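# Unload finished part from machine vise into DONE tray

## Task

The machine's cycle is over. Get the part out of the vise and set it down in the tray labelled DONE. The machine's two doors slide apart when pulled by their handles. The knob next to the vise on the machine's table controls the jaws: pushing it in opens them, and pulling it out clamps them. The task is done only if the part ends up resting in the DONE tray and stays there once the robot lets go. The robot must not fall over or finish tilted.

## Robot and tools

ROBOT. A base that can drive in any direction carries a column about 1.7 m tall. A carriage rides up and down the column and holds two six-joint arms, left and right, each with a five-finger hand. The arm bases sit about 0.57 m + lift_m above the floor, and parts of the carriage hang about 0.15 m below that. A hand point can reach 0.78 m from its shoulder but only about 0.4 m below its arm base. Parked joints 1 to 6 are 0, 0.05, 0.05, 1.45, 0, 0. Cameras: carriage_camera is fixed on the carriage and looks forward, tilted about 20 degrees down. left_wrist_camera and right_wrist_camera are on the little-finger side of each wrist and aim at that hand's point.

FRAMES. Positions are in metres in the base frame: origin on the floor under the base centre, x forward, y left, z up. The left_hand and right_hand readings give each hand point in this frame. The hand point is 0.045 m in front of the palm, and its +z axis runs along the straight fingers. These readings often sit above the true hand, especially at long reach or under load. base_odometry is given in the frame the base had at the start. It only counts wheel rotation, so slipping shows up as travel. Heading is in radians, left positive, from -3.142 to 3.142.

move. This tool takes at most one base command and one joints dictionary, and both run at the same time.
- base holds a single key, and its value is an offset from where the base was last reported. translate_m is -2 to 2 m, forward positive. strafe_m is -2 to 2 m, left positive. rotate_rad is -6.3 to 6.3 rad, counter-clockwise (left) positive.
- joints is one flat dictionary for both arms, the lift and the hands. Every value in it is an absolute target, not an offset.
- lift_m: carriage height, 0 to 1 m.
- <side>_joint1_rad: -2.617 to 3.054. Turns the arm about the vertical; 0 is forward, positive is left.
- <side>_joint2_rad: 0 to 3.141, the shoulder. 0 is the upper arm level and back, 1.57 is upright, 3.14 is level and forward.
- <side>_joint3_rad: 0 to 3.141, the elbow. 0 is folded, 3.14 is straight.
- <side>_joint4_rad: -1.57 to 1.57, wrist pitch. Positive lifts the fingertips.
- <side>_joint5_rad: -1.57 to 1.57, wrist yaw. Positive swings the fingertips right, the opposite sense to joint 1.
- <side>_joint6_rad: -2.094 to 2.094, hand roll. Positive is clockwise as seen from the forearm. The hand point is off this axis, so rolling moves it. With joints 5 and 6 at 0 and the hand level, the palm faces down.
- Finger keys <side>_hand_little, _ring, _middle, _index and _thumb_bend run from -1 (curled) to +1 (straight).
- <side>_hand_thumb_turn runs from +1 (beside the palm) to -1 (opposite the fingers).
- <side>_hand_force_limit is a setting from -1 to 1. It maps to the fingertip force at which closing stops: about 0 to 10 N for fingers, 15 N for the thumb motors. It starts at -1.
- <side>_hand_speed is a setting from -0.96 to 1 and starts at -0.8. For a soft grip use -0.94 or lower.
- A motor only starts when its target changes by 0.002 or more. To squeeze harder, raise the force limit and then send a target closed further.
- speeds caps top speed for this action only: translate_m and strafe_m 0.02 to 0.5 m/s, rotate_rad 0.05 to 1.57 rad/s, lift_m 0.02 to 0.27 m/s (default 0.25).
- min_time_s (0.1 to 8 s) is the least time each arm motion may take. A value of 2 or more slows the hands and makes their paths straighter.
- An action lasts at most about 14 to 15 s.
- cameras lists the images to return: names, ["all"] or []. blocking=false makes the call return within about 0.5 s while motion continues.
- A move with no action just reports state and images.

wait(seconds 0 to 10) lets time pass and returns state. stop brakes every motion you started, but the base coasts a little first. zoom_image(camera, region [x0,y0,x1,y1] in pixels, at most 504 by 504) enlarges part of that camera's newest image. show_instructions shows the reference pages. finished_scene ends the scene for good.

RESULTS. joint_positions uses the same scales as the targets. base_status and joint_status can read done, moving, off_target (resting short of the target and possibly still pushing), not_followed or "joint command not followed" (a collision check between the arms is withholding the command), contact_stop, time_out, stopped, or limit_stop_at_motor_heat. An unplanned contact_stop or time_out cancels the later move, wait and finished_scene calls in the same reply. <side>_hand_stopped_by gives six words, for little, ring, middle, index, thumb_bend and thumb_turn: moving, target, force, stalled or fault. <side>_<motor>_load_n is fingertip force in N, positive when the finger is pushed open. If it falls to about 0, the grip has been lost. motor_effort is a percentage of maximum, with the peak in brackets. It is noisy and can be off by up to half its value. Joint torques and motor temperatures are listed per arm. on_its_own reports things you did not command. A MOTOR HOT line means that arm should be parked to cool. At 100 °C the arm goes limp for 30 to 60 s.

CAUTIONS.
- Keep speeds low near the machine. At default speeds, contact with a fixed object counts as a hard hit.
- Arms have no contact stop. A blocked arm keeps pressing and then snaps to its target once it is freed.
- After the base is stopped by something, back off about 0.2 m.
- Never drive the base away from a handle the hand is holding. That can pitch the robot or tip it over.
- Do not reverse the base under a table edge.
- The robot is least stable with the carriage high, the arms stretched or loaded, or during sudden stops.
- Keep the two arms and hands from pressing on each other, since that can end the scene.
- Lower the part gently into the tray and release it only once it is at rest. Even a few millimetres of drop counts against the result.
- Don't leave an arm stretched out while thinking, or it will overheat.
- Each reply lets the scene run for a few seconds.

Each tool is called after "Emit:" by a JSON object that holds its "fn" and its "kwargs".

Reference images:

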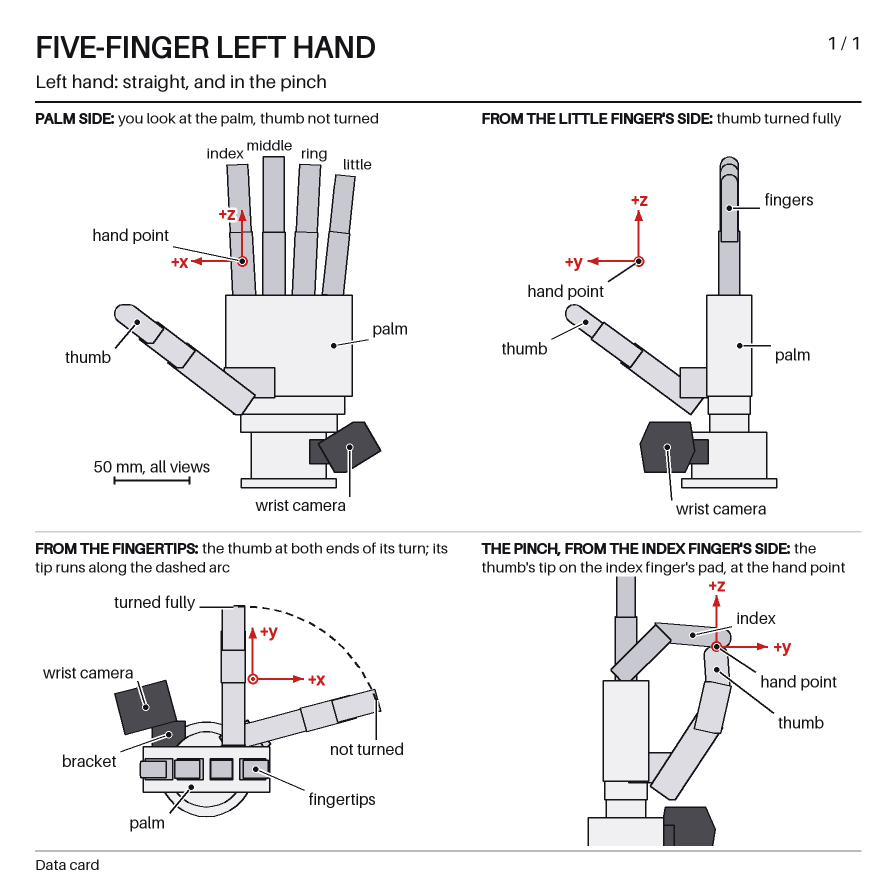

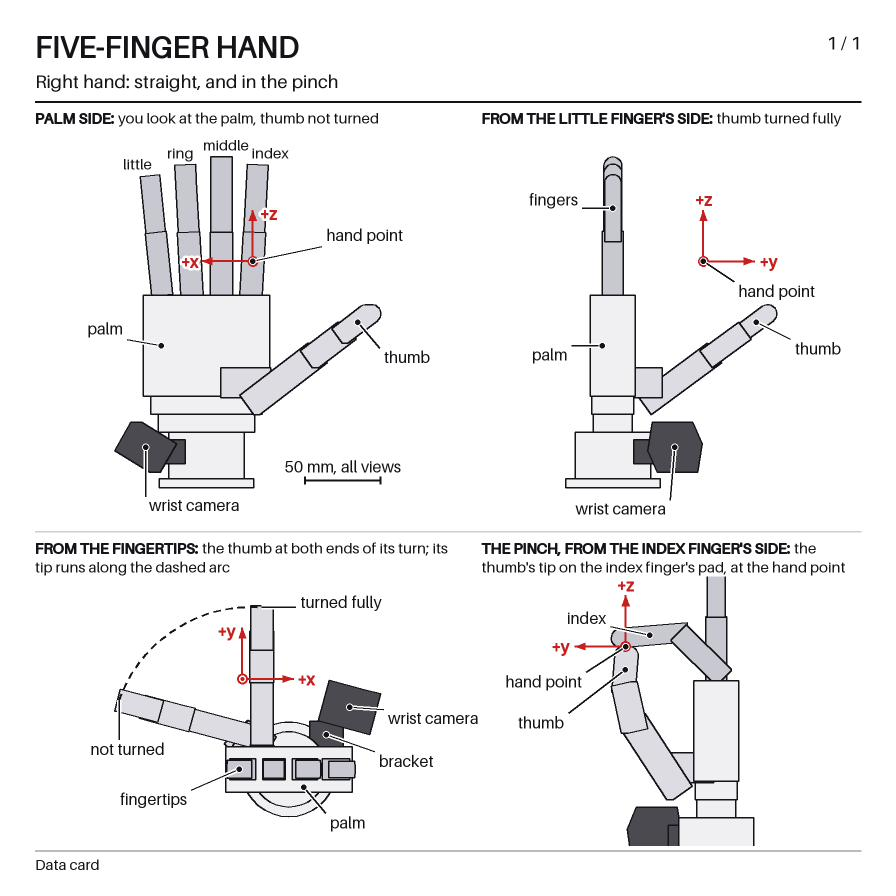

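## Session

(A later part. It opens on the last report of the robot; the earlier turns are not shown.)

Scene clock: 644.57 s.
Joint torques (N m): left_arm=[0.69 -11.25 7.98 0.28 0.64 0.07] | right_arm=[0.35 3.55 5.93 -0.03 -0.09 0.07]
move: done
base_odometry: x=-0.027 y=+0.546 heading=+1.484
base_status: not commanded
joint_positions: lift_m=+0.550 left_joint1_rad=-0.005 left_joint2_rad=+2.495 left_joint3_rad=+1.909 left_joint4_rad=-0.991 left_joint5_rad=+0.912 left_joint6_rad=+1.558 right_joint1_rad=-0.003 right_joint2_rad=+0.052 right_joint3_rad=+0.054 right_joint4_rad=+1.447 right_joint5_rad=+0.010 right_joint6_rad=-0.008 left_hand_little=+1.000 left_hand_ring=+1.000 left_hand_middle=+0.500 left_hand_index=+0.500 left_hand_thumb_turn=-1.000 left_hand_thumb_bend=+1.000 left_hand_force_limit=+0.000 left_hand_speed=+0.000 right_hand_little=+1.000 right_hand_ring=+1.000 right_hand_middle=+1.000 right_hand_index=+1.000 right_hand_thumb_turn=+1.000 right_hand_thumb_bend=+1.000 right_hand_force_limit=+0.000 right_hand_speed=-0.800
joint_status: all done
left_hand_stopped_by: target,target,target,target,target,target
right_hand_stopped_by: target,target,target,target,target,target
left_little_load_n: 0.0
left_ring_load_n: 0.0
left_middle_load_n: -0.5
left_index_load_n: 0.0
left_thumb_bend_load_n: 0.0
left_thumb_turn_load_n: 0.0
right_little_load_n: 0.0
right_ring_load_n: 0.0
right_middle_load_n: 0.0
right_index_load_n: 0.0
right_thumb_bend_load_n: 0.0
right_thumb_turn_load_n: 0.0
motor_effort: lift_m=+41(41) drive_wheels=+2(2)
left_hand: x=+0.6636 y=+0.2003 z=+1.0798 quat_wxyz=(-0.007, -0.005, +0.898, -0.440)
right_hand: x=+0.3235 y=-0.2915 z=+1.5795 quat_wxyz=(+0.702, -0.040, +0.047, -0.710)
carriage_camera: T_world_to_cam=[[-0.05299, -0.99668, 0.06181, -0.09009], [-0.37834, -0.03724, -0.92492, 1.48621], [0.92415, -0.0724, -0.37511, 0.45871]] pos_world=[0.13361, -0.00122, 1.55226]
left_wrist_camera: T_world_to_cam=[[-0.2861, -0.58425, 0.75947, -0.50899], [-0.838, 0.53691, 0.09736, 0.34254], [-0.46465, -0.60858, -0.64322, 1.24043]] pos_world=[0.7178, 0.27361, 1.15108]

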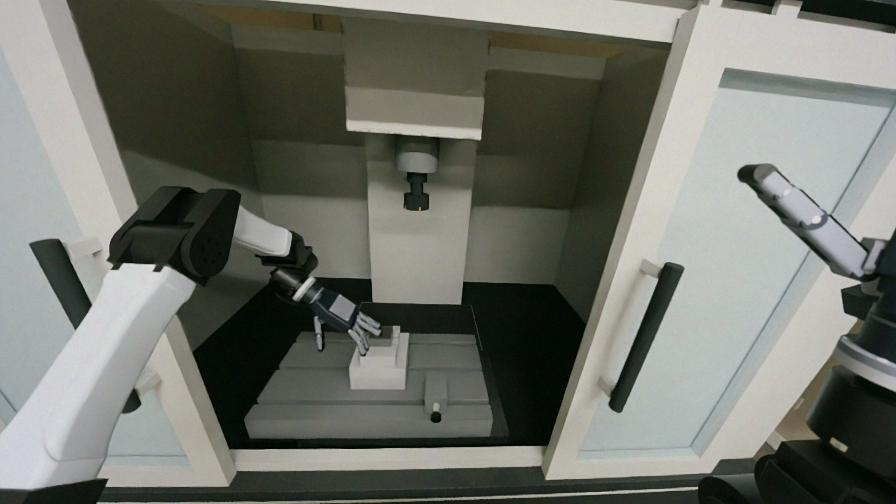

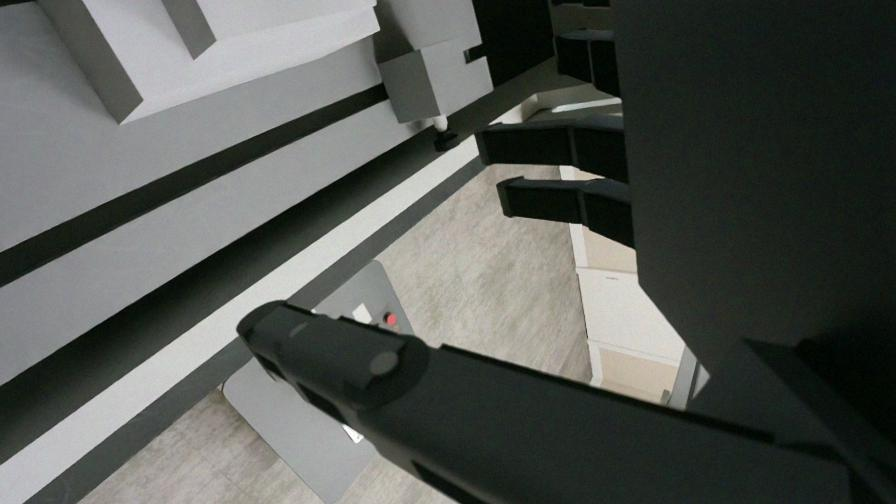

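Emit:
{"fn": "move", "kwargs": {"base": {"strafe_m": -0.071}, "speeds": {"strafe_m": 0.1}}}

Emit:
{"fn": "move", "kwargs": {"base": {"translate_m": 0.14}, "speeds": {"translate_m": 0.1}, "cameras": ["carriage_camera", "left_wrist_camera"]}}

Emit:
{"fn": "zoom_image", "kwargs": {"camera": "carriage_camera", "region": [280, 260, 500, 460]}}

Scene clock: 653.27 s.
Joint torques (N m): left_arm=[0.34 -11.36 7.95 0.3 0.61 0.07] | right_arm=[0.29 3.55 5.96 -0.03 -0.08 0.07]
move: done
base_odometry: x=+0.044 y=+0.540 heading=+1.484
base_status: done
joint_positions: lift_m=+0.550 left_joint1_rad=-0.002 left_joint2_rad=+2.495 left_joint3_rad=+1.909 left_joint4_rad=-0.994 left_joint5_rad=+0.915 left_joint6_rad=+1.559 right_joint1_rad=-0.002 right_joint2_rad=+0.052 right_joint3_rad=+0.054 right_joint4_rad=+1.447 right_joint5_rad=+0.009 right_joint6_rad=-0.008 left_hand_little=+1.000 left_hand_ring=+1.000 left_hand_middle=+0.500 left_hand_index=+0.500 left_hand_thumb_turn=-1.000 left_hand_thumb_bend=+1.000 left_hand_force_limit=+0.000 left_hand_speed=+0.000 right_hand_little=+1.000 right_hand_ring=+1.000 right_hand_middle=+1.000 right_hand_index=+1.000 right_hand_thumb_turn=+1.000 right_hand_thumb_bend=+1.000 right_hand_force_limit=+0.000 right_hand_speed=-0.800
joint_status: not commanded
left_hand_stopped_by: target,target,target,target,target,target
right_hand_stopped_by: target,target,target,target,target,target
left_little_load_n: 0.0
left_ring_load_n: -0.5
left_middle_load_n: 0.0
left_index_load_n: 0.5
left_thumb_bend_load_n: 0.0
left_thumb_turn_load_n: 0.0
right_little_load_n: 0.0
right_ring_load_n: 0.0
right_middle_load_n: 0.0
right_index_load_n: 0.0
right_thumb_bend_load_n: 0.0
right_thumb_turn_load_n: 0.0
motor_effort: lift_m=+41(41) drive_wheels=-2(8)
left_hand: x=+0.6635 y=+0.2013 z=+1.0802 quat_wxyz=(-0.007, -0.007, +0.897, -0.442)
right_hand: x=+0.3235 y=-0.2913 z=+1.5795 quat_wxyz=(+0.702, -0.040, +0.046, -0.710)
pictures: none

Scene clock: 655.43 s.
Joint torques (N m): left_arm=[0.35 -11.38 7.98 0.32 0.61 0.08] | right_arm=[0.32 3.54 5.93 -0.04 -0.08 0.07]
move: done
base_odometry: x=+0.056 y=+0.679 heading=+1.483
base_status: done
joint_positions: lift_m=+0.550 left_joint1_rad=-0.002 left_joint2_rad=+2.496 left_joint3_rad=+1.909 left_joint4_rad=-0.998 left_joint5_rad=+0.915 left_joint6_rad=+1.559 right_joint1_rad=-0.002 right_joint2_rad=+0.052 right_joint3_rad=+0.054 right_joint4_rad=+1.449 right_joint5_rad=+0.009 right_joint6_rad=-0.008 left_hand_little=+1.000 left_hand_ring=+1.000 left_hand_middle=+0.500 left_hand_index=+0.500 left_hand_thumb_turn=-1.000 left_hand_thumb_bend=+1.000 left_hand_force_limit=+0.000 left_hand_speed=+0.000 right_hand_little=+1.000 right_hand_ring=+1.000 right_hand_middle=+1.000 right_hand_index=+1.000 right_hand_thumb_turn=+1.000 right_hand_thumb_bend=+1.000 right_hand_force_limit=+0.000 right_hand_speed=-0.800
joint_status: not commanded
left_hand_stopped_by: target,target,target,target,target,target
right_hand_stopped_by: target,target,target,target,target,target
left_little_load_n: 0.0
left_ring_load_n: 0.0
left_middle_load_n: 0.0
left_index_load_n: 0.0
left_thumb_bend_load_n: 0.0
left_thumb_turn_load_n: 0.0
right_little_load_n: 0.0
right_ring_load_n: 0.0
right_middle_load_n: -0.5
right_index_load_n: 0.5
right_thumb_bend_load_n: 0.0
right_thumb_turn_load_n: 0.0
motor_effort: lift_m=+41(41) drive_wheels=+3(10)
left_hand: x=+0.6625 y=+0.2013 z=+1.0799 quat_wxyz=(-0.009, -0.007, +0.897, -0.442)
right_hand: x=+0.3231 y=-0.2913 z=+1.5796 quat_wxyz=(+0.702, -0.039, +0.046, -0.710)
carriage_camera: T_world_to_cam=[[-0.05299, -0.99668, 0.06181, -0.09009], [-0.37834, -0.03724, -0.92492, 1.48621], [0.92415, -0.0724, -0.37511, 0.45871]] pos_world=[0.13361, -0.00122, 1.55226]
left_wrist_camera: T_world_to_cam=[[-0.28006, -0.58257, 0.76301, -0.517], [-0.83876, 0.53511, 0.1007, 0.33834], [-0.46695, -0.61178, -0.6385, 1.23759]] pos_world=[0.71689, 0.2749, 1.1506]

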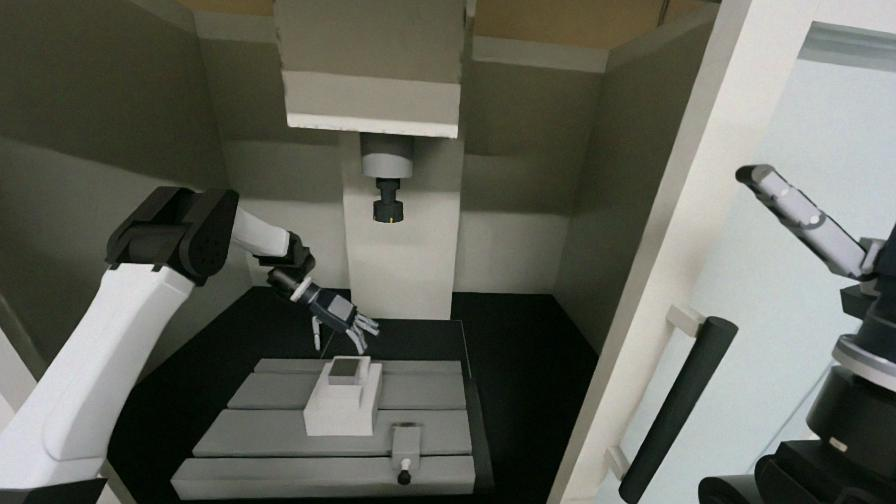

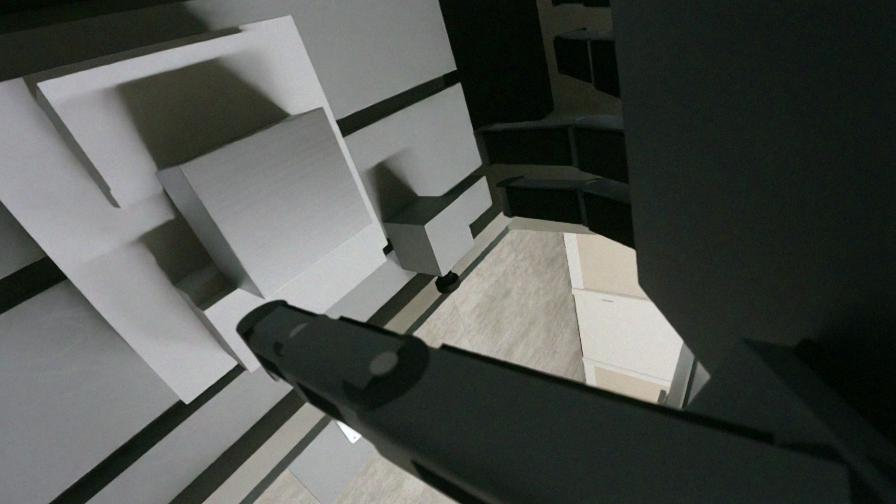

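Scaled by 2.291 from the camera's image (finer frame: 1280x720).

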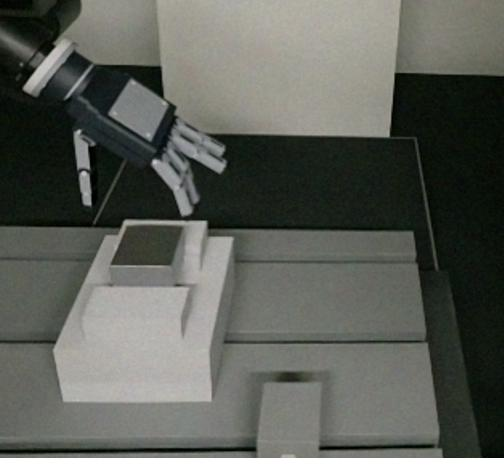

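Emit:
{"fn": "move", "kwargs": {"cameras": ["left_wrist_camera", "carriage_camera"]}}

Emit:
{"fn": "zoom_image", "kwargs": {"camera": "left_wrist_camera", "region": [0, 0, 504, 420]}}

Scene clock: 678.03 s.
Joint torques (N m): left_arm=[0.34 -11.38 7.99 0.32 0.61 0.07] | right_arm=[0.31 3.54 5.94 -0.06 -0.08 0.07]
Motor temperatures (°C): left_arm=[30 45 43 33 32 30] | right_arm=[30 32 38 31 29 27]
base_odometry: x=+0.056 y=+0.679 heading=+1.483
base_status: done
joint_positions: lift_m=+0.550 left_joint1_rad=-0.002 left_joint2_rad=+2.496 left_joint3_rad=+1.909 left_joint4_rad=-0.998 left_joint5_rad=+0.915 left_joint6_rad=+1.559 right_joint1_rad=-0.002 right_joint2_rad=+0.052 right_joint3_rad=+0.054 right_joint4_rad=+1.449 right_joint5_rad=+0.009 right_joint6_rad=-0.008 left_hand_little=+1.000 left_hand_ring=+1.000 left_hand_middle=+0.500 left_hand_index=+0.500 left_hand_thumb_turn=-1.000 left_hand_thumb_bend=+1.000 left_hand_force_limit=+0.000 left_hand_speed=+0.000 right_hand_little=+1.000 right_hand_ring=+1.000 right_hand_middle=+1.000 right_hand_index=+1.000 right_hand_thumb_turn=+1.000 right_hand_thumb_bend=+1.000 right_hand_force_limit=+0.000 right_hand_speed=-0.800
joint_status: not commanded
left_hand_stopped_by: target,target,target,target,target,target
right_hand_stopped_by: target,target,target,target,target,target
left_little_load_n: 0.0
left_ring_load_n: 0.0
left_middle_load_n: 0.0
left_index_load_n: 0.0
left_thumb_bend_load_n: 0.0
left_thumb_turn_load_n: 0.0
right_little_load_n: 0.0
right_ring_load_n: 0.0
right_middle_load_n: 0.0
right_index_load_n: 0.0
right_thumb_bend_load_n: 0.0
right_thumb_turn_load_n: 0.0
motor_effort: lift_m=+41(41) drive_wheels=-3(10)
left_hand: x=+0.6625 y=+0.2013 z=+1.0799 quat_wxyz=(-0.009, -0.007, +0.897, -0.442) (m; base frame)
right_hand: x=+0.3230 y=-0.2913 z=+1.5797 quat_wxyz=(+0.702, -0.039, +0.045, -0.710) (m; base frame)
pictures: carriage_camera, left_wrist_camera
camera_calibration:
carriage_camera: T_world_to_cam=[[-0.05299, -0.99668, 0.06181, -0.09009], [-0.37834, -0.03724, -0.92492, 1.48621], [0.92415, -0.0724, -0.37511, 0.45871]] pos_world=[0.13361, -0.00122, 1.55226]
left_wrist_camera: T_world_to_cam=[[-0.28006, -0.58257, 0.76301, -0.517], [-0.83876, 0.53511, 0.1007, 0.33834], [-0.46695, -0.61178, -0.6385, 1.23759]] pos_world=[0.71689, 0.2749, 1.1506]

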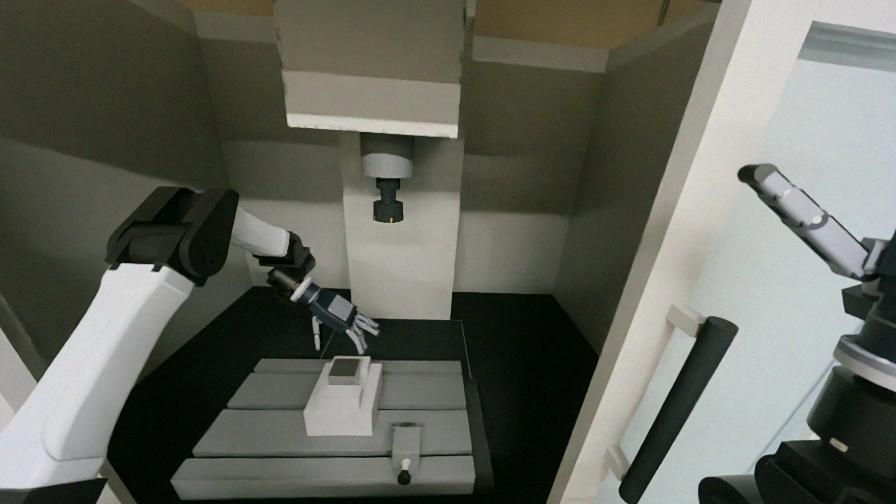

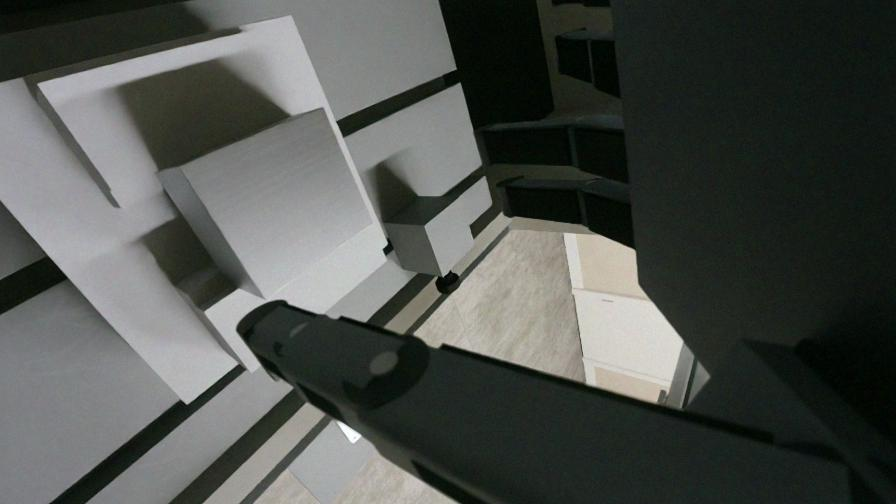

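Scaled by 1.000.

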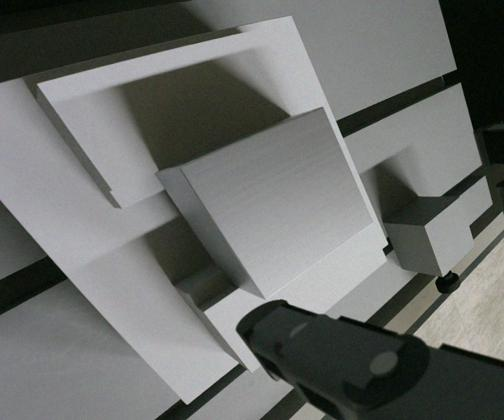

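Emit:
{"fn": "move", "kwargs": {"joints": {"lift_m": 0.49}, "speeds": {"lift_m": 0.06}, "cameras": ["carriage_camera", "left_wrist_camera"]}}

Emit:
{"fn": "zoom_image", "kwargs": {"camera": "carriage_camera", "region": [250, 240, 450, 440]}}

Scene clock: 719.20 s.
Joint torques (N m): left_arm=[0.35 -11.78 7.47 0.32 0.59 0.08] | right_arm=[0.32 3.51 6.02 -0.06 -0.08 0.08]
Motor temperatures (°C): left_arm=[30 51 43 31 32 30] | right_arm=[30 32 38 31 29 27]
move: done
base_odometry: x=+0.056 y=+0.679 heading=+1.483
base_status: not commanded
joint_positions: lift_m=+0.490 left_joint1_rad=-0.002 left_joint2_rad=+2.501 left_joint3_rad=+1.913 left_joint4_rad=-0.998 left_joint5_rad=+0.917 left_joint6_rad=+1.559 right_joint1_rad=-0.002 right_joint2_rad=+0.052 right_joint3_rad=+0.053 right_joint4_rad=+1.450 right_joint5_rad=+0.009 right_joint6_rad=-0.008 left_hand_little=+1.000 left_hand_ring=+1.000 left_hand_middle=+0.500 left_hand_index=+0.500 left_hand_thumb_turn=-1.000 left_hand_thumb_bend=+1.000 left_hand_force_limit=+0.000 left_hand_speed=+0.000 right_hand_little=+1.000 right_hand_ring=+1.000 right_hand_middle=+1.000 right_hand_index=+1.000 right_hand_thumb_turn=+1.000 right_hand_thumb_bend=+1.000 right_hand_force_limit=+0.000 right_hand_speed=-0.800
joint_status: all done
left_hand_stopped_by: target,target,target,target,target,target
right_hand_stopped_by: target,target,target,target,target,target
left_little_load_n: 0.0
left_ring_load_n: 0.0
left_middle_load_n: 0.0
left_index_load_n: 0.0
left_thumb_bend_load_n: 0.0
left_thumb_turn_load_n: 0.0
right_little_load_n: 0.0
right_ring_load_n: 0.0
right_middle_load_n: 0.0
right_index_load_n: 0.5
right_thumb_bend_load_n: 0.0
right_thumb_turn_load_n: 0.0
motor_effort: lift_m=+36(37) drive_wheels=-3(3)
left_hand: x=+0.6630 y=+0.2011 z=+1.0192 quat_wxyz=(-0.010, -0.008, +0.897, -0.442)
right_hand: x=+0.3230 y=-0.2913 z=+1.5199 quat_wxyz=(+0.702, -0.039, +0.045, -0.710)
carriage_camera: T_world_to_cam=[[-0.05299, -0.99668, 0.06181, -0.0864], [-0.37834, -0.03724, -0.92492, 1.43109], [0.92415, -0.0724, -0.37511, 0.43636]] pos_world=[0.13361, -0.00122, 1.49266]
left_wrist_camera: T_world_to_cam=[[-0.27917, -0.58175, 0.76396, -0.4724], [-0.83866, 0.53519, 0.10107, 0.34451], [-0.46766, -0.61249, -0.6373, 1.19838]] pos_world=[0.71749, 0.2748, 1.0898]

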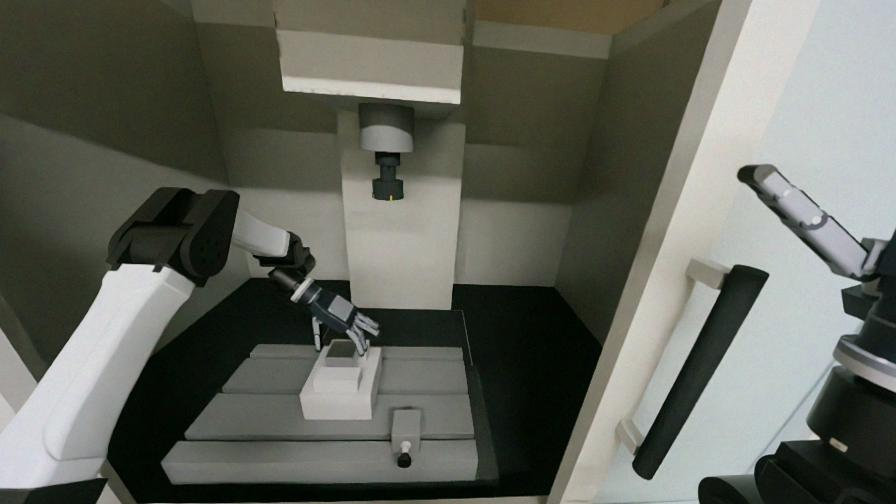

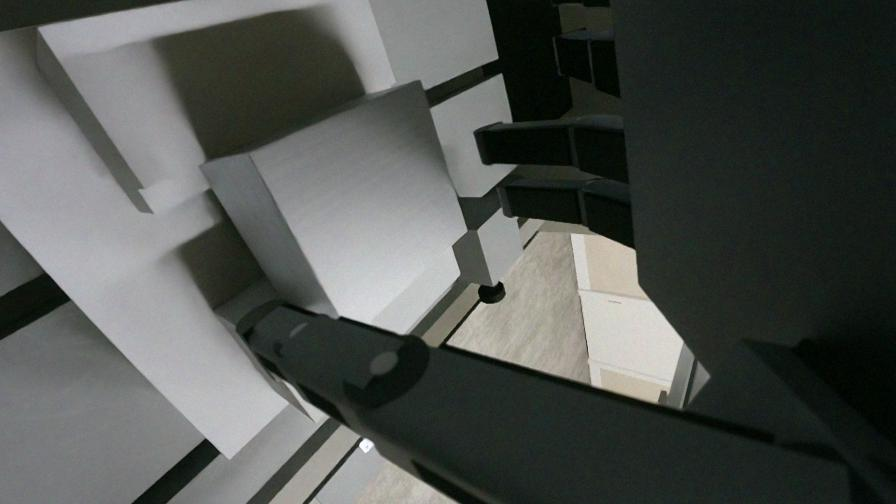

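Scaled by 2.520 from the camera's image (finer frame: 1280x720).

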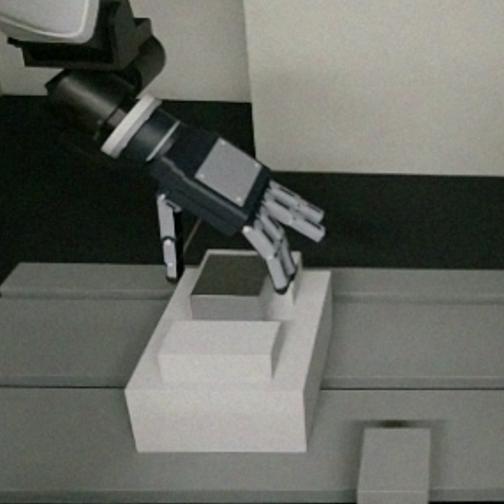

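Emit:
{"fn": "move", "kwargs": {"joints": {"lift_m": 0.462, "left_hand_speed": -0.94, "left_hand_force_limit": -0.6}, "speeds": {"lift_m": 0.05}, "cameras": ["left_wrist_camera"]}}

Emit:
{"fn": "move", "kwargs": {"joints": {"left_hand_index": 0.0, "left_hand_middle": 0.0}, "cameras": ["left_wrist_camera", "carriage_camera"]}}

Scene clock: 738.73 s.
Joint torques (N m): left_arm=[0.36 -12 7.38 0.35 0.6 0.08] | right_arm=[0.31 3.52 6.08 -0.06 -0.07 0.08]
move: done
base_odometry: x=+0.056 y=+0.679 heading=+1.483
base_status: not commanded
joint_positions: lift_m=+0.462 left_joint1_rad=-0.002 left_joint2_rad=+2.503 left_joint3_rad=+1.915 left_joint4_rad=-0.999 left_joint5_rad=+0.918 left_joint6_rad=+1.559 right_joint1_rad=-0.002 right_joint2_rad=+0.052 right_joint3_rad=+0.053 right_joint4_rad=+1.450 right_joint5_rad=+0.009 right_joint6_rad=-0.008 left_hand_little=+1.000 left_hand_ring=+1.000 left_hand_middle=+0.500 left_hand_index=+0.500 left_hand_thumb_turn=-1.000 left_hand_thumb_bend=+1.000 left_hand_force_limit=-0.600 left_hand_speed=-0.940 right_hand_little=+1.000 right_hand_ring=+1.000 right_hand_middle=+1.000 right_hand_index=+1.000 right_hand_thumb_turn=+1.000 right_hand_thumb_bend=+1.000 right_hand_force_limit=+0.000 right_hand_speed=-0.800
joint_status: all done
left_hand_stopped_by: target,target,target,target,target,target
right_hand_stopped_by: target,target,target,target,target,target
left_little_load_n: 0.0
left_ring_load_n: 0.0
left_middle_load_n: 0.0
left_index_load_n: 0.0
left_thumb_bend_load_n: 0.0
left_thumb_turn_load_n: 0.0
right_little_load_n: 0.0
right_ring_load_n: 0.0
right_middle_load_n: 0.0
right_index_load_n: 0.0
right_thumb_bend_load_n: 0.0
right_thumb_turn_load_n: 0.0
motor_effort: lift_m=+36(36) drive_wheels=-3(3)
left_hand: x=+0.6631 y=+0.2009 z=+0.9911 quat_wxyz=(-0.010, -0.008, +0.897, -0.443)
right_hand: x=+0.3229 y=-0.2913 z=+1.4920 quat_wxyz=(+0.702, -0.039, +0.045, -0.710)
left_wrist_camera: T_world_to_cam=[[-0.27824, -0.58089, 0.76495, -0.45277], [-0.83856, 0.53527, 0.10145, 0.34701], [-0.46839, -0.61323, -0.63605, 1.17973]] pos_world=[0.71759, 0.2747, 1.0615]

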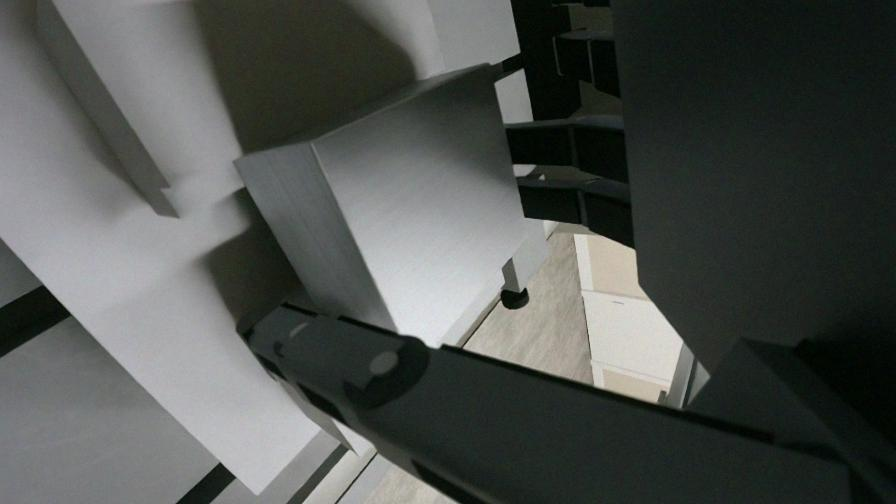

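Scene clock: 741.07 s.
Joint torques (N m): left_arm=[0.75 -12 7.39 0.35 0.48 0.07] | right_arm=[0.32 3.54 6.02 -0.08 -0.07 0.07]
move: off_target
base_odometry: x=+0.056 y=+0.679 heading=+1.483
base_status: not commanded
joint_positions: lift_m=+0.462 left_joint1_rad=-0.006 left_joint2_rad=+2.503 left_joint3_rad=+1.915 left_joint4_rad=-0.999 left_joint5_rad=+0.930 left_joint6_rad=+1.560 right_joint1_rad=-0.002 right_joint2_rad=+0.052 right_joint3_rad=+0.053 right_joint4_rad=+1.450 right_joint5_rad=+0.009 right_joint6_rad=-0.008 left_hand_little=+1.000 left_hand_ring=+1.000 left_hand_middle=+0.179 left_hand_index=+0.168 left_hand_thumb_turn=-1.000 left_hand_thumb_bend=+1.000 left_hand_force_limit=-0.600 left_hand_speed=-0.940 right_hand_little=+1.000 right_hand_ring=+1.000 right_hand_middle=+1.000 right_hand_index=+1.000 right_hand_thumb_turn=+1.000 right_hand_thumb_bend=+1.000 right_hand_force_limit=+0.000 right_hand_speed=-0.800
joint_status: left_hand_middle off_target (ended at +0.179, target +0.000); left_hand_index off_target (ended at +0.168, target +0.000)
left_hand_stopped_by: target,target,force,force,target,target
right_hand_stopped_by: target,target,target,target,target,target
left_little_load_n: 0.0
left_ring_load_n: 0.0
left_middle_load_n: 0.0
left_index_load_n: 2.0
left_thumb_bend_load_n: 0.0
left_thumb_turn_load_n: 0.0
right_little_load_n: 0.0
right_ring_load_n: 0.0
right_middle_load_n: 0.0
right_index_load_n: 0.0
right_thumb_bend_load_n: 0.0
right_thumb_turn_load_n: 0.0
motor_effort: lift_m=+36(36) drive_wheels=+3(3)
left_hand: x=+0.6626 y=+0.1971 z=+0.9925 quat_wxyz=(-0.011, -0.006, +0.894, -0.448)
right_hand: x=+0.3229 y=-0.2913 z=+1.4920 quat_wxyz=(+0.702, -0.039, +0.045, -0.710)
pictures: carriage_camera, left_wrist_camera
carriage_camera: T_world_to_cam=[[-0.05299, -0.99668, 0.06181, -0.08467], [-0.37834, -0.03724, -0.92492, 1.40519], [0.92415, -0.0724, -0.37511, 0.42585]] pos_world=[0.13361, -0.00122, 1.46466]
left_wrist_camera: T_world_to_cam=[[-0.28127, -0.5702, 0.77185, -0.46315], [-0.83622, 0.54021, 0.09435, 0.35311], [-0.47076, -0.6189, -0.62876, 1.1736]] pos_world=[0.71749, 0.2715, 1.06209]

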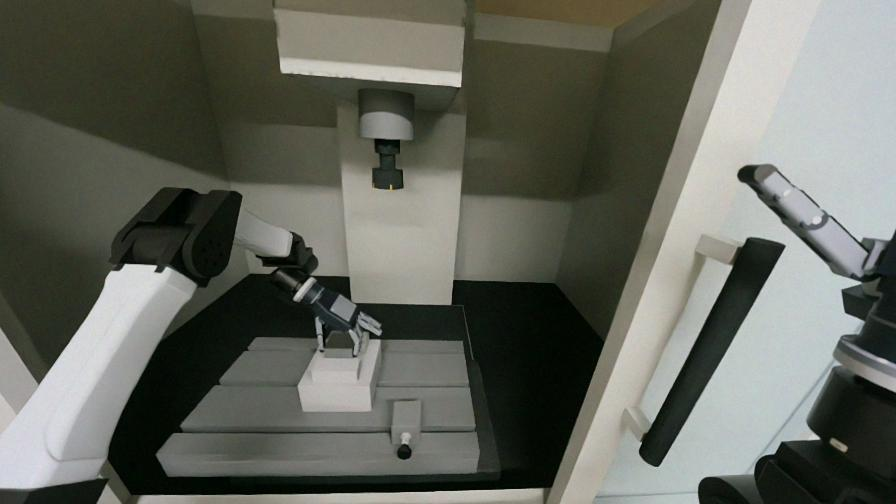

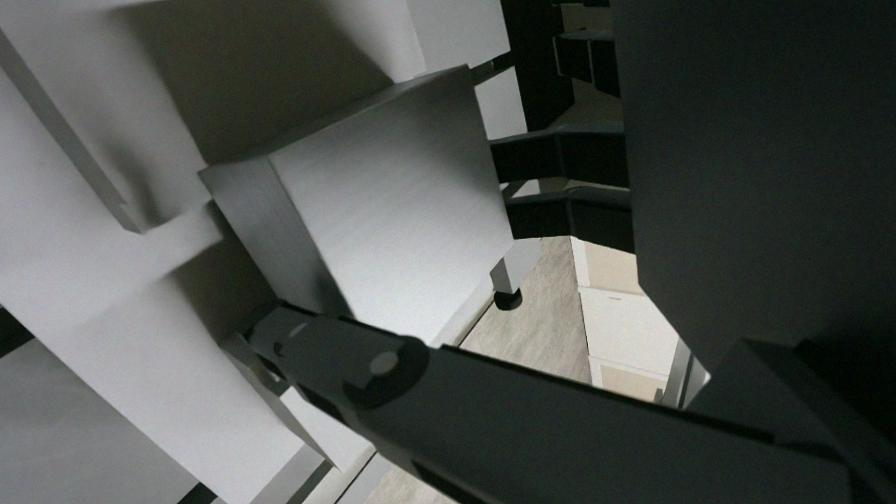

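Emit:
{"fn": "move", "kwargs": {"joints": {"left_hand_thumb_bend": 0.3}}}

Emit:
{"fn": "move", "kwargs": {"joints": {"left_hand_force_limit": 0.3, "left_hand_index": -0.1, "left_hand_middle": -0.1, "left_hand_thumb_bend": 0.1}, "cameras": ["left_wrist_camera", "carriage_camera"]}}

Emit:
{"fn": "zoom_image", "kwargs": {"camera": "carriage_camera", "region": [280, 260, 440, 420]}}

Scene clock: 750.73 s.
Joint torques (N m): left_arm=[0.73 -11.96 7.39 0.34 0.48 0.07] | right_arm=[0.32 3.54 6.02 -0.08 -0.07 0.07]
move: off_target
base_odometry: x=+0.056 y=+0.679 heading=+1.483
base_status: not commanded
joint_positions: lift_m=+0.462 left_joint1_rad=-0.006 left_joint2_rad=+2.503 left_joint3_rad=+1.915 left_joint4_rad=-0.999 left_joint5_rad=+0.930 left_joint6_rad=+1.560 right_joint1_rad=-0.002 right_joint2_rad=+0.052 right_joint3_rad=+0.053 right_joint4_rad=+1.450 right_joint5_rad=+0.009 right_joint6_rad=-0.008 left_hand_little=+1.000 left_hand_ring=+1.000 left_hand_middle=+0.179 left_hand_index=+0.168 left_hand_thumb_turn=-1.000 left_hand_thumb_bend=+0.887 left_hand_force_limit=-0.600 left_hand_speed=-0.940 right_hand_little=+1.000 right_hand_ring=+1.000 right_hand_middle=+1.000 right_hand_index=+1.000 right_hand_thumb_turn=+1.000 right_hand_thumb_bend=+1.000 right_hand_force_limit=+0.000 right_hand_speed=-0.800
joint_status: left_hand_thumb_bend off_target (ended at +0.887, target +0.300)
left_hand_stopped_by: target,target,force,force,force,target
right_hand_stopped_by: target,target,target,target,target,target
left_little_load_n: 0.0
left_ring_load_n: 0.0
left_middle_load_n: 1.0
left_index_load_n: 3.0
left_thumb_bend_load_n: 3.0
left_thumb_turn_load_n: 0.0
right_little_load_n: 0.0
right_ring_load_n: 0.0
right_middle_load_n: 0.0
right_index_load_n: 0.0
right_thumb_bend_load_n: 0.0
right_thumb_turn_load_n: 0.0
motor_effort: lift_m=+36(36) drive_wheels=+3(3)
left_hand: x=+0.6626 y=+0.1971 z=+0.9925 quat_wxyz=(-0.011, -0.006, +0.894, -0.448)
right_hand: x=+0.3229 y=-0.2913 z=+1.4920 quat_wxyz=(+0.702, -0.039, +0.045, -0.710)
pictures: none

Scene clock: 751.77 s.
Joint torques (N m): left_arm=[0.87 -11.99 7.39 0.34 0.48 0.07] | right_arm=[0.31 3.55 6.02 -0.07 -0.08 0.08]
move: off_target
base_odometry: x=+0.056 y=+0.679 heading=+1.483
base_status: not commanded
joint_positions: lift_m=+0.462 left_joint1_rad=-0.008 left_joint2_rad=+2.503 left_joint3_rad=+1.915 left_joint4_rad=-0.999 left_joint5_rad=+0.930 left_joint6_rad=+1.560 right_joint1_rad=-0.002 right_joint2_rad=+0.052 right_joint3_rad=+0.053 right_joint4_rad=+1.450 right_joint5_rad=+0.009 right_joint6_rad=-0.008 left_hand_little=+1.000 left_hand_ring=+1.000 left_hand_middle=+0.154 left_hand_index=+0.148 left_hand_thumb_turn=-1.000 left_hand_thumb_bend=+0.871 left_hand_force_limit=+0.300 left_hand_speed=-0.940 right_hand_little=+1.000 right_hand_ring=+1.000 right_hand_middle=+1.000 right_hand_index=+1.000 right_hand_thumb_turn=+1.000 right_hand_thumb_bend=+1.000 right_hand_force_limit=+0.000 right_hand_speed=-0.800
joint_status: left_hand_middle off_target (ended at +0.154, target -0.100); left_hand_index off_target (ended at +0.148, target -0.100); left_hand_thumb_bend off_target (ended at +0.871, target +0.100); the others done
left_hand_stopped_by: target,target,force,force,force,target
right_hand_stopped_by: target,target,target,target,target,target
left_little_load_n: 0.0
left_ring_load_n: 0.0
left_middle_load_n: 7.0
left_index_load_n: 6.0
left_thumb_bend_load_n: 9.5
left_thumb_turn_load_n: 0.5
right_little_load_n: 0.0
right_ring_load_n: 0.0
right_middle_load_n: 0.0
right_index_load_n: 0.0
right_thumb_bend_load_n: 0.0
right_thumb_turn_load_n: 0.0
motor_effort: lift_m=+35(36) drive_wheels=+3(3)
left_hand: x=+0.6624 y=+0.1964 z=+0.9925 quat_wxyz=(-0.011, -0.005, +0.894, -0.448)
right_hand: x=+0.3229 y=-0.2913 z=+1.4920 quat_wxyz=(+0.702, -0.039, +0.045, -0.710)
pictures: carriage_camera, left_wrist_camera
carriage_camera: T_world_to_cam=[[-0.05299, -0.99668, 0.06181, -0.08467], [-0.37834, -0.03724, -0.92492, 1.40519], [0.92415, -0.0724, -0.37511, 0.42585]] pos_world=[0.13361, -0.00122, 1.46466]
left_wrist_camera: T_world_to_cam=[[-0.28216, -0.56979, 0.77183, -0.46303], [-0.83535, 0.54155, 0.0944, 0.35236], [-0.47177, -0.61812, -0.62878, 1.17366]] pos_world=[0.71739, 0.27081, 1.06209]

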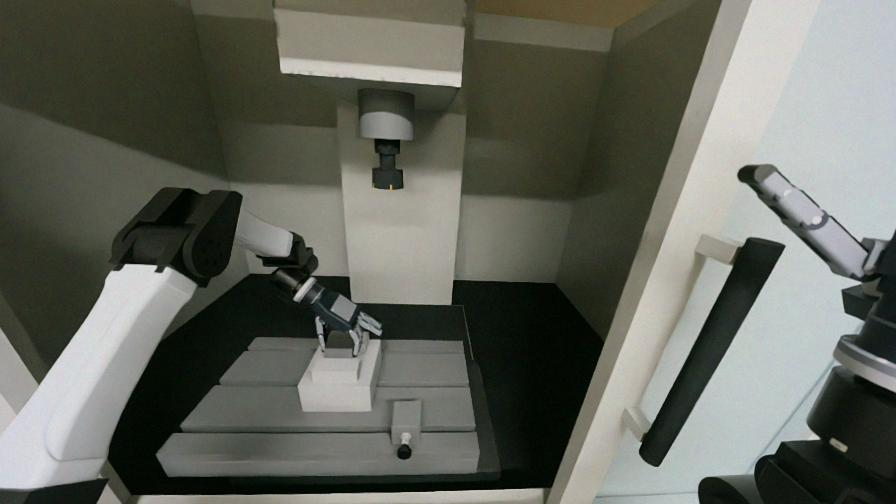

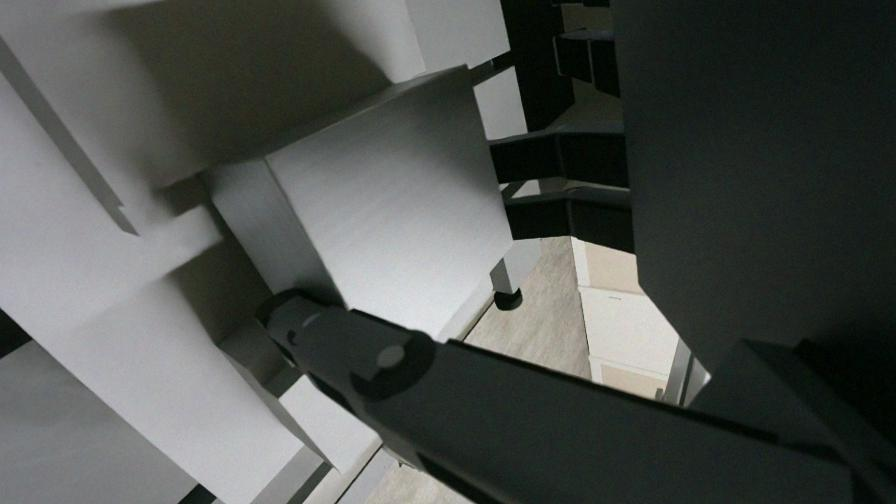

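Scaled by 3.150 from the camera's image (finer frame: 1280x720).

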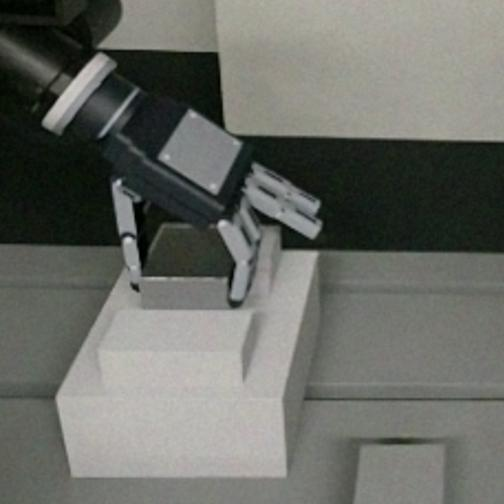

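Emit:
{"fn": "move", "kwargs": {"joints": {"right_hand_speed": 0.3, "right_hand_thumb_turn": -1.0, "right_hand_thumb_bend": -0.9, "right_joint1_rad": 1.17, "right_joint2_rad": 1.957, "right_joint3_rad": 0.35, "right_joint4_rad": 0.907, "right_joint5_rad": 0.4, "right_joint6_rad": 0}, "min_time_s": 4, "cameras": ["carriage_camera", "right_wrist_camera"]}}

Scene clock: 817.67 s.
Joint torques (N m): left_arm=[0.76 -12.18 7.38 0.3 0.48 0.05] | right_arm=[-5.34 24.29 -2.18 -5.9 4.13 1.75]
Motor temperatures (°C): left_arm=[29 54 42 30 31 30] | right_arm=[30 37 38 34 31 27]
move: off_target
base_odometry: x=+0.056 y=+0.679 heading=+1.483
base_status: not commanded
joint_positions: lift_m=+0.462 left_joint1_rad=-0.006 left_joint2_rad=+2.506 left_joint3_rad=+1.915 left_joint4_rad=-0.995 left_joint5_rad=+0.931 left_joint6_rad=+1.563 right_joint1_rad=+1.231 right_joint2_rad=+1.360 right_joint3_rad=+0.441 right_joint4_rad=+1.544 right_joint5_rad=+0.050 right_joint6_rad=-0.172 left_hand_little=+1.000 left_hand_ring=+1.000 left_hand_middle=+0.154 left_hand_index=+0.148 left_hand_thumb_turn=-1.000 left_hand_thumb_bend=+0.872 left_hand_force_limit=+0.300 left_hand_speed=-0.940 right_hand_little=+1.000 right_hand_ring=+1.000 right_hand_middle=+1.000 right_hand_index=+1.000 right_hand_thumb_turn=-1.000 right_hand_thumb_bend=-0.900 right_hand_force_limit=+0.000 right_hand_speed=+0.300
joint_status: right_joint1_rad off_target (ended at +1.231, target +1.170); right_joint2_rad off_target (ended at +1.361, target +1.957); right_joint3_rad off_target (ended at +0.441, target +0.350); right_joint4_rad off_target (ended at +1.543, target +0.907); right_joint5_rad off_target (ended at +0.050, target +0.400); right_joint6_rad off_target (ended at -0.172, target +0.000); the others done
left_hand_stopped_by: target,target,force,force,force,target
right_hand_stopped_by: target,target,target,target,target,target
left_little_load_n: 0.0
left_ring_load_n: 0.0
left_middle_load_n: 6.0
left_index_load_n: 5.5
left_thumb_bend_load_n: 10.0
left_thumb_turn_load_n: 0.0
right_little_load_n: 1.0
right_ring_load_n: 0.0
right_middle_load_n: -0.5
right_index_load_n: 0.0
right_thumb_bend_load_n: 0.0
right_thumb_turn_load_n: 0.0
motor_effort: lift_m=+38(39) drive_wheels=+10(21)
left_hand: x=+0.6635 y=+0.1970 z=+0.9912 quat_wxyz=(-0.010, -0.004, +0.894, -0.449)
right_hand: x=+0.3588 y=+0.0772 z=+1.3628 quat_wxyz=(+0.858, -0.452, +0.060, -0.236)
carriage_camera: T_world_to_cam=[[-0.05299, -0.99668, 0.06181, -0.08466], [-0.37834, -0.03724, -0.92492, 1.40501], [0.92415, -0.0724, -0.37511, 0.42578]] pos_world=[0.13361, -0.00122, 1.46446]
right_wrist_camera: T_world_to_cam=[[0.54613, 0.35714, -0.75776, 0.80925], [-0.83332, 0.13922, -0.53497, 1.02759], [-0.08556, 0.92362, 0.37364, -0.43088]] pos_world=[0.37749, -0.03411, 1.32395]

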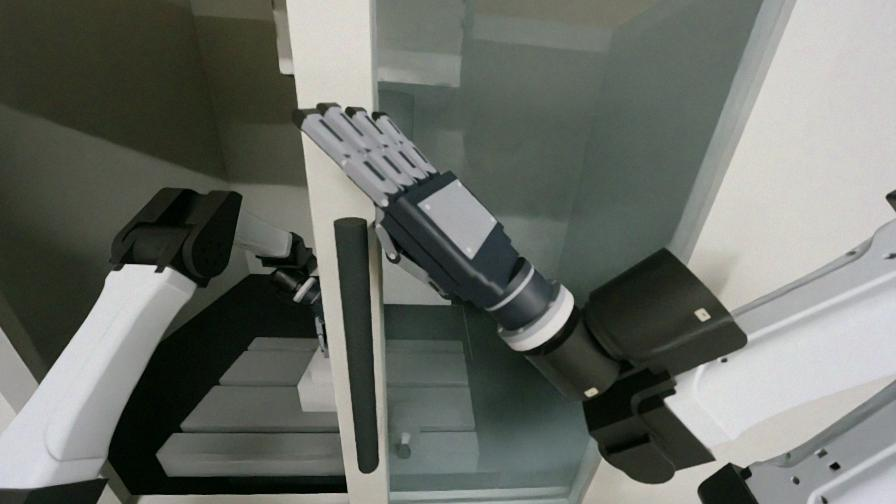

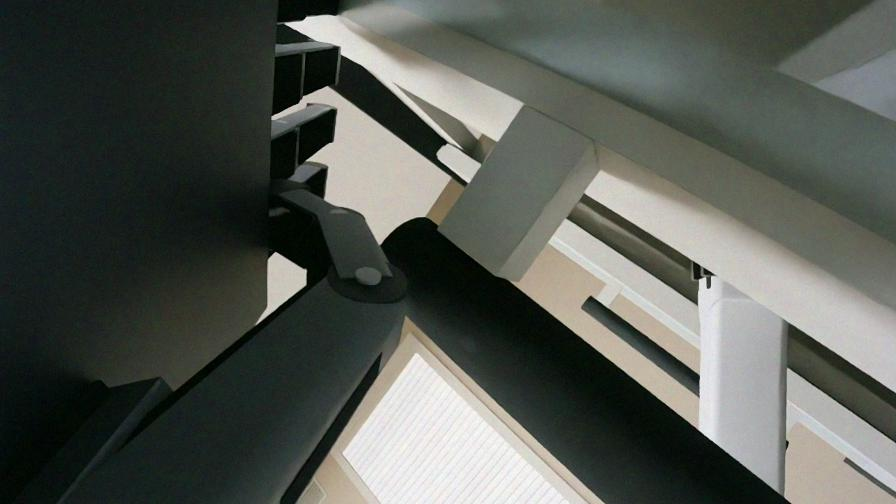

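Emit:
{"fn": "move", "kwargs": {"joints": {"right_joint1_rad": 1.231, "right_joint2_rad": 1.36, "right_joint3_rad": 0.441, "right_joint4_rad": 1.53, "right_joint5_rad": 0.05, "right_joint6_rad": -0.17}, "min_time_s": 1, "cameras": ["carriage_camera"]}}

Scene clock: 860.67 s.
Joint torques (N m): left_arm=[0.73 -12.21 7.39 0.32 0.44 0.04] | right_arm=[-0.66 -0.66 6.27 1.15 0.28 0.37]
Motor temperatures (°C): left_arm=[29 54 42 30 31 30] | right_arm=[33 88 36 76 60 32]
move: off_target
MOTOR HOT: joint 2 (shoulder) of the right arm now reports 88 °C; the controller stops that arm at 100 °C. To cool a motor, set the load down, stop pushing, or move to a pose that needs little force.
base_odometry: x=+0.056 y=+0.679 heading=+1.483
base_status: not commanded
joint_positions: lift_m=+0.462 left_joint1_rad=-0.006 left_joint2_rad=+2.506 left_joint3_rad=+1.915 left_joint4_rad=-0.998 left_joint5_rad=+0.933 left_joint6_rad=+1.563 right_joint1_rad=+1.240 right_joint2_rad=+1.327 right_joint3_rad=+0.448 right_joint4_rad=+1.584 right_joint5_rad=+0.027 right_joint6_rad=-0.210 left_hand_little=+1.000 left_hand_ring=+1.000 left_hand_middle=+0.154 left_hand_index=+0.148 left_hand_thumb_turn=-1.000 left_hand_thumb_bend=+0.872 left_hand_force_limit=+0.300 left_hand_speed=-0.940 right_hand_little=+1.000 right_hand_ring=+1.000 right_hand_middle=+1.000 right_hand_index=+1.000 right_hand_thumb_turn=-1.000 right_hand_thumb_bend=-0.900 right_hand_force_limit=+0.000 right_hand_speed=+0.300
joint_status: right_joint4_rad off_target (ended at +1.584, target +1.530); right_joint6_rad off_target (ended at -0.210, target -0.170); the others done
left_hand_stopped_by: target,target,force,force,force,target
right_hand_stopped_by: target,target,target,target,target,target
left_little_load_n: 0.0
left_ring_load_n: -0.5
left_middle_load_n: 7.0
left_index_load_n: 6.0
left_thumb_bend_load_n: 9.5
left_thumb_turn_load_n: 0.0
right_little_load_n: 0.5
right_ring_load_n: 0.0
right_middle_load_n: 0.0
right_index_load_n: 0.0
right_thumb_bend_load_n: 0.5
right_thumb_turn_load_n: 0.5
motor_effort: lift_m=+38(38) drive_wheels=+5(10)
left_hand: x=+0.6629 y=+0.1966 z=+0.9916 quat_wxyz=(-0.011, -0.005, +0.893, -0.450)
right_hand: x=+0.3498 y=+0.0680 z=+1.3889 quat_wxyz=(+0.873, -0.418, +0.038, -0.248)
carriage_camera: T_world_to_cam=[[-0.05299, -0.99668, 0.06181, -0.08466], [-0.37834, -0.03724, -0.92492, 1.40501], [0.92415, -0.0724, -0.37511, 0.42578]] pos_world=[0.13361, -0.00122, 1.46446]

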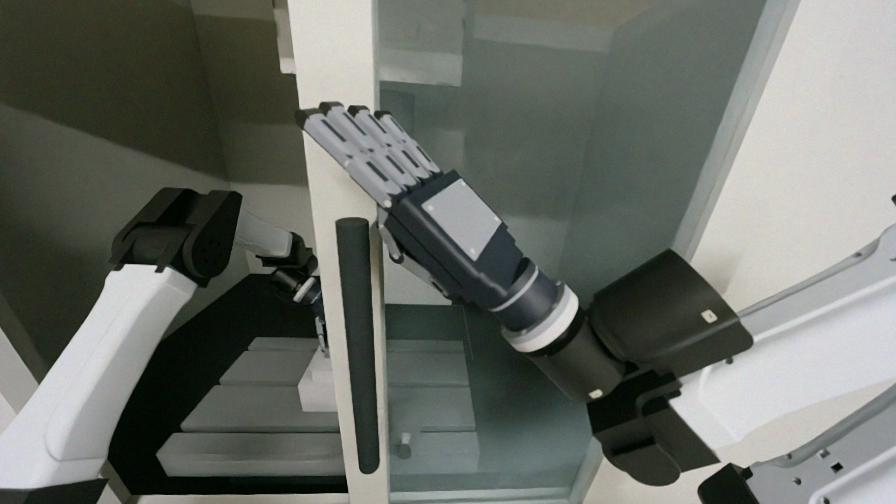

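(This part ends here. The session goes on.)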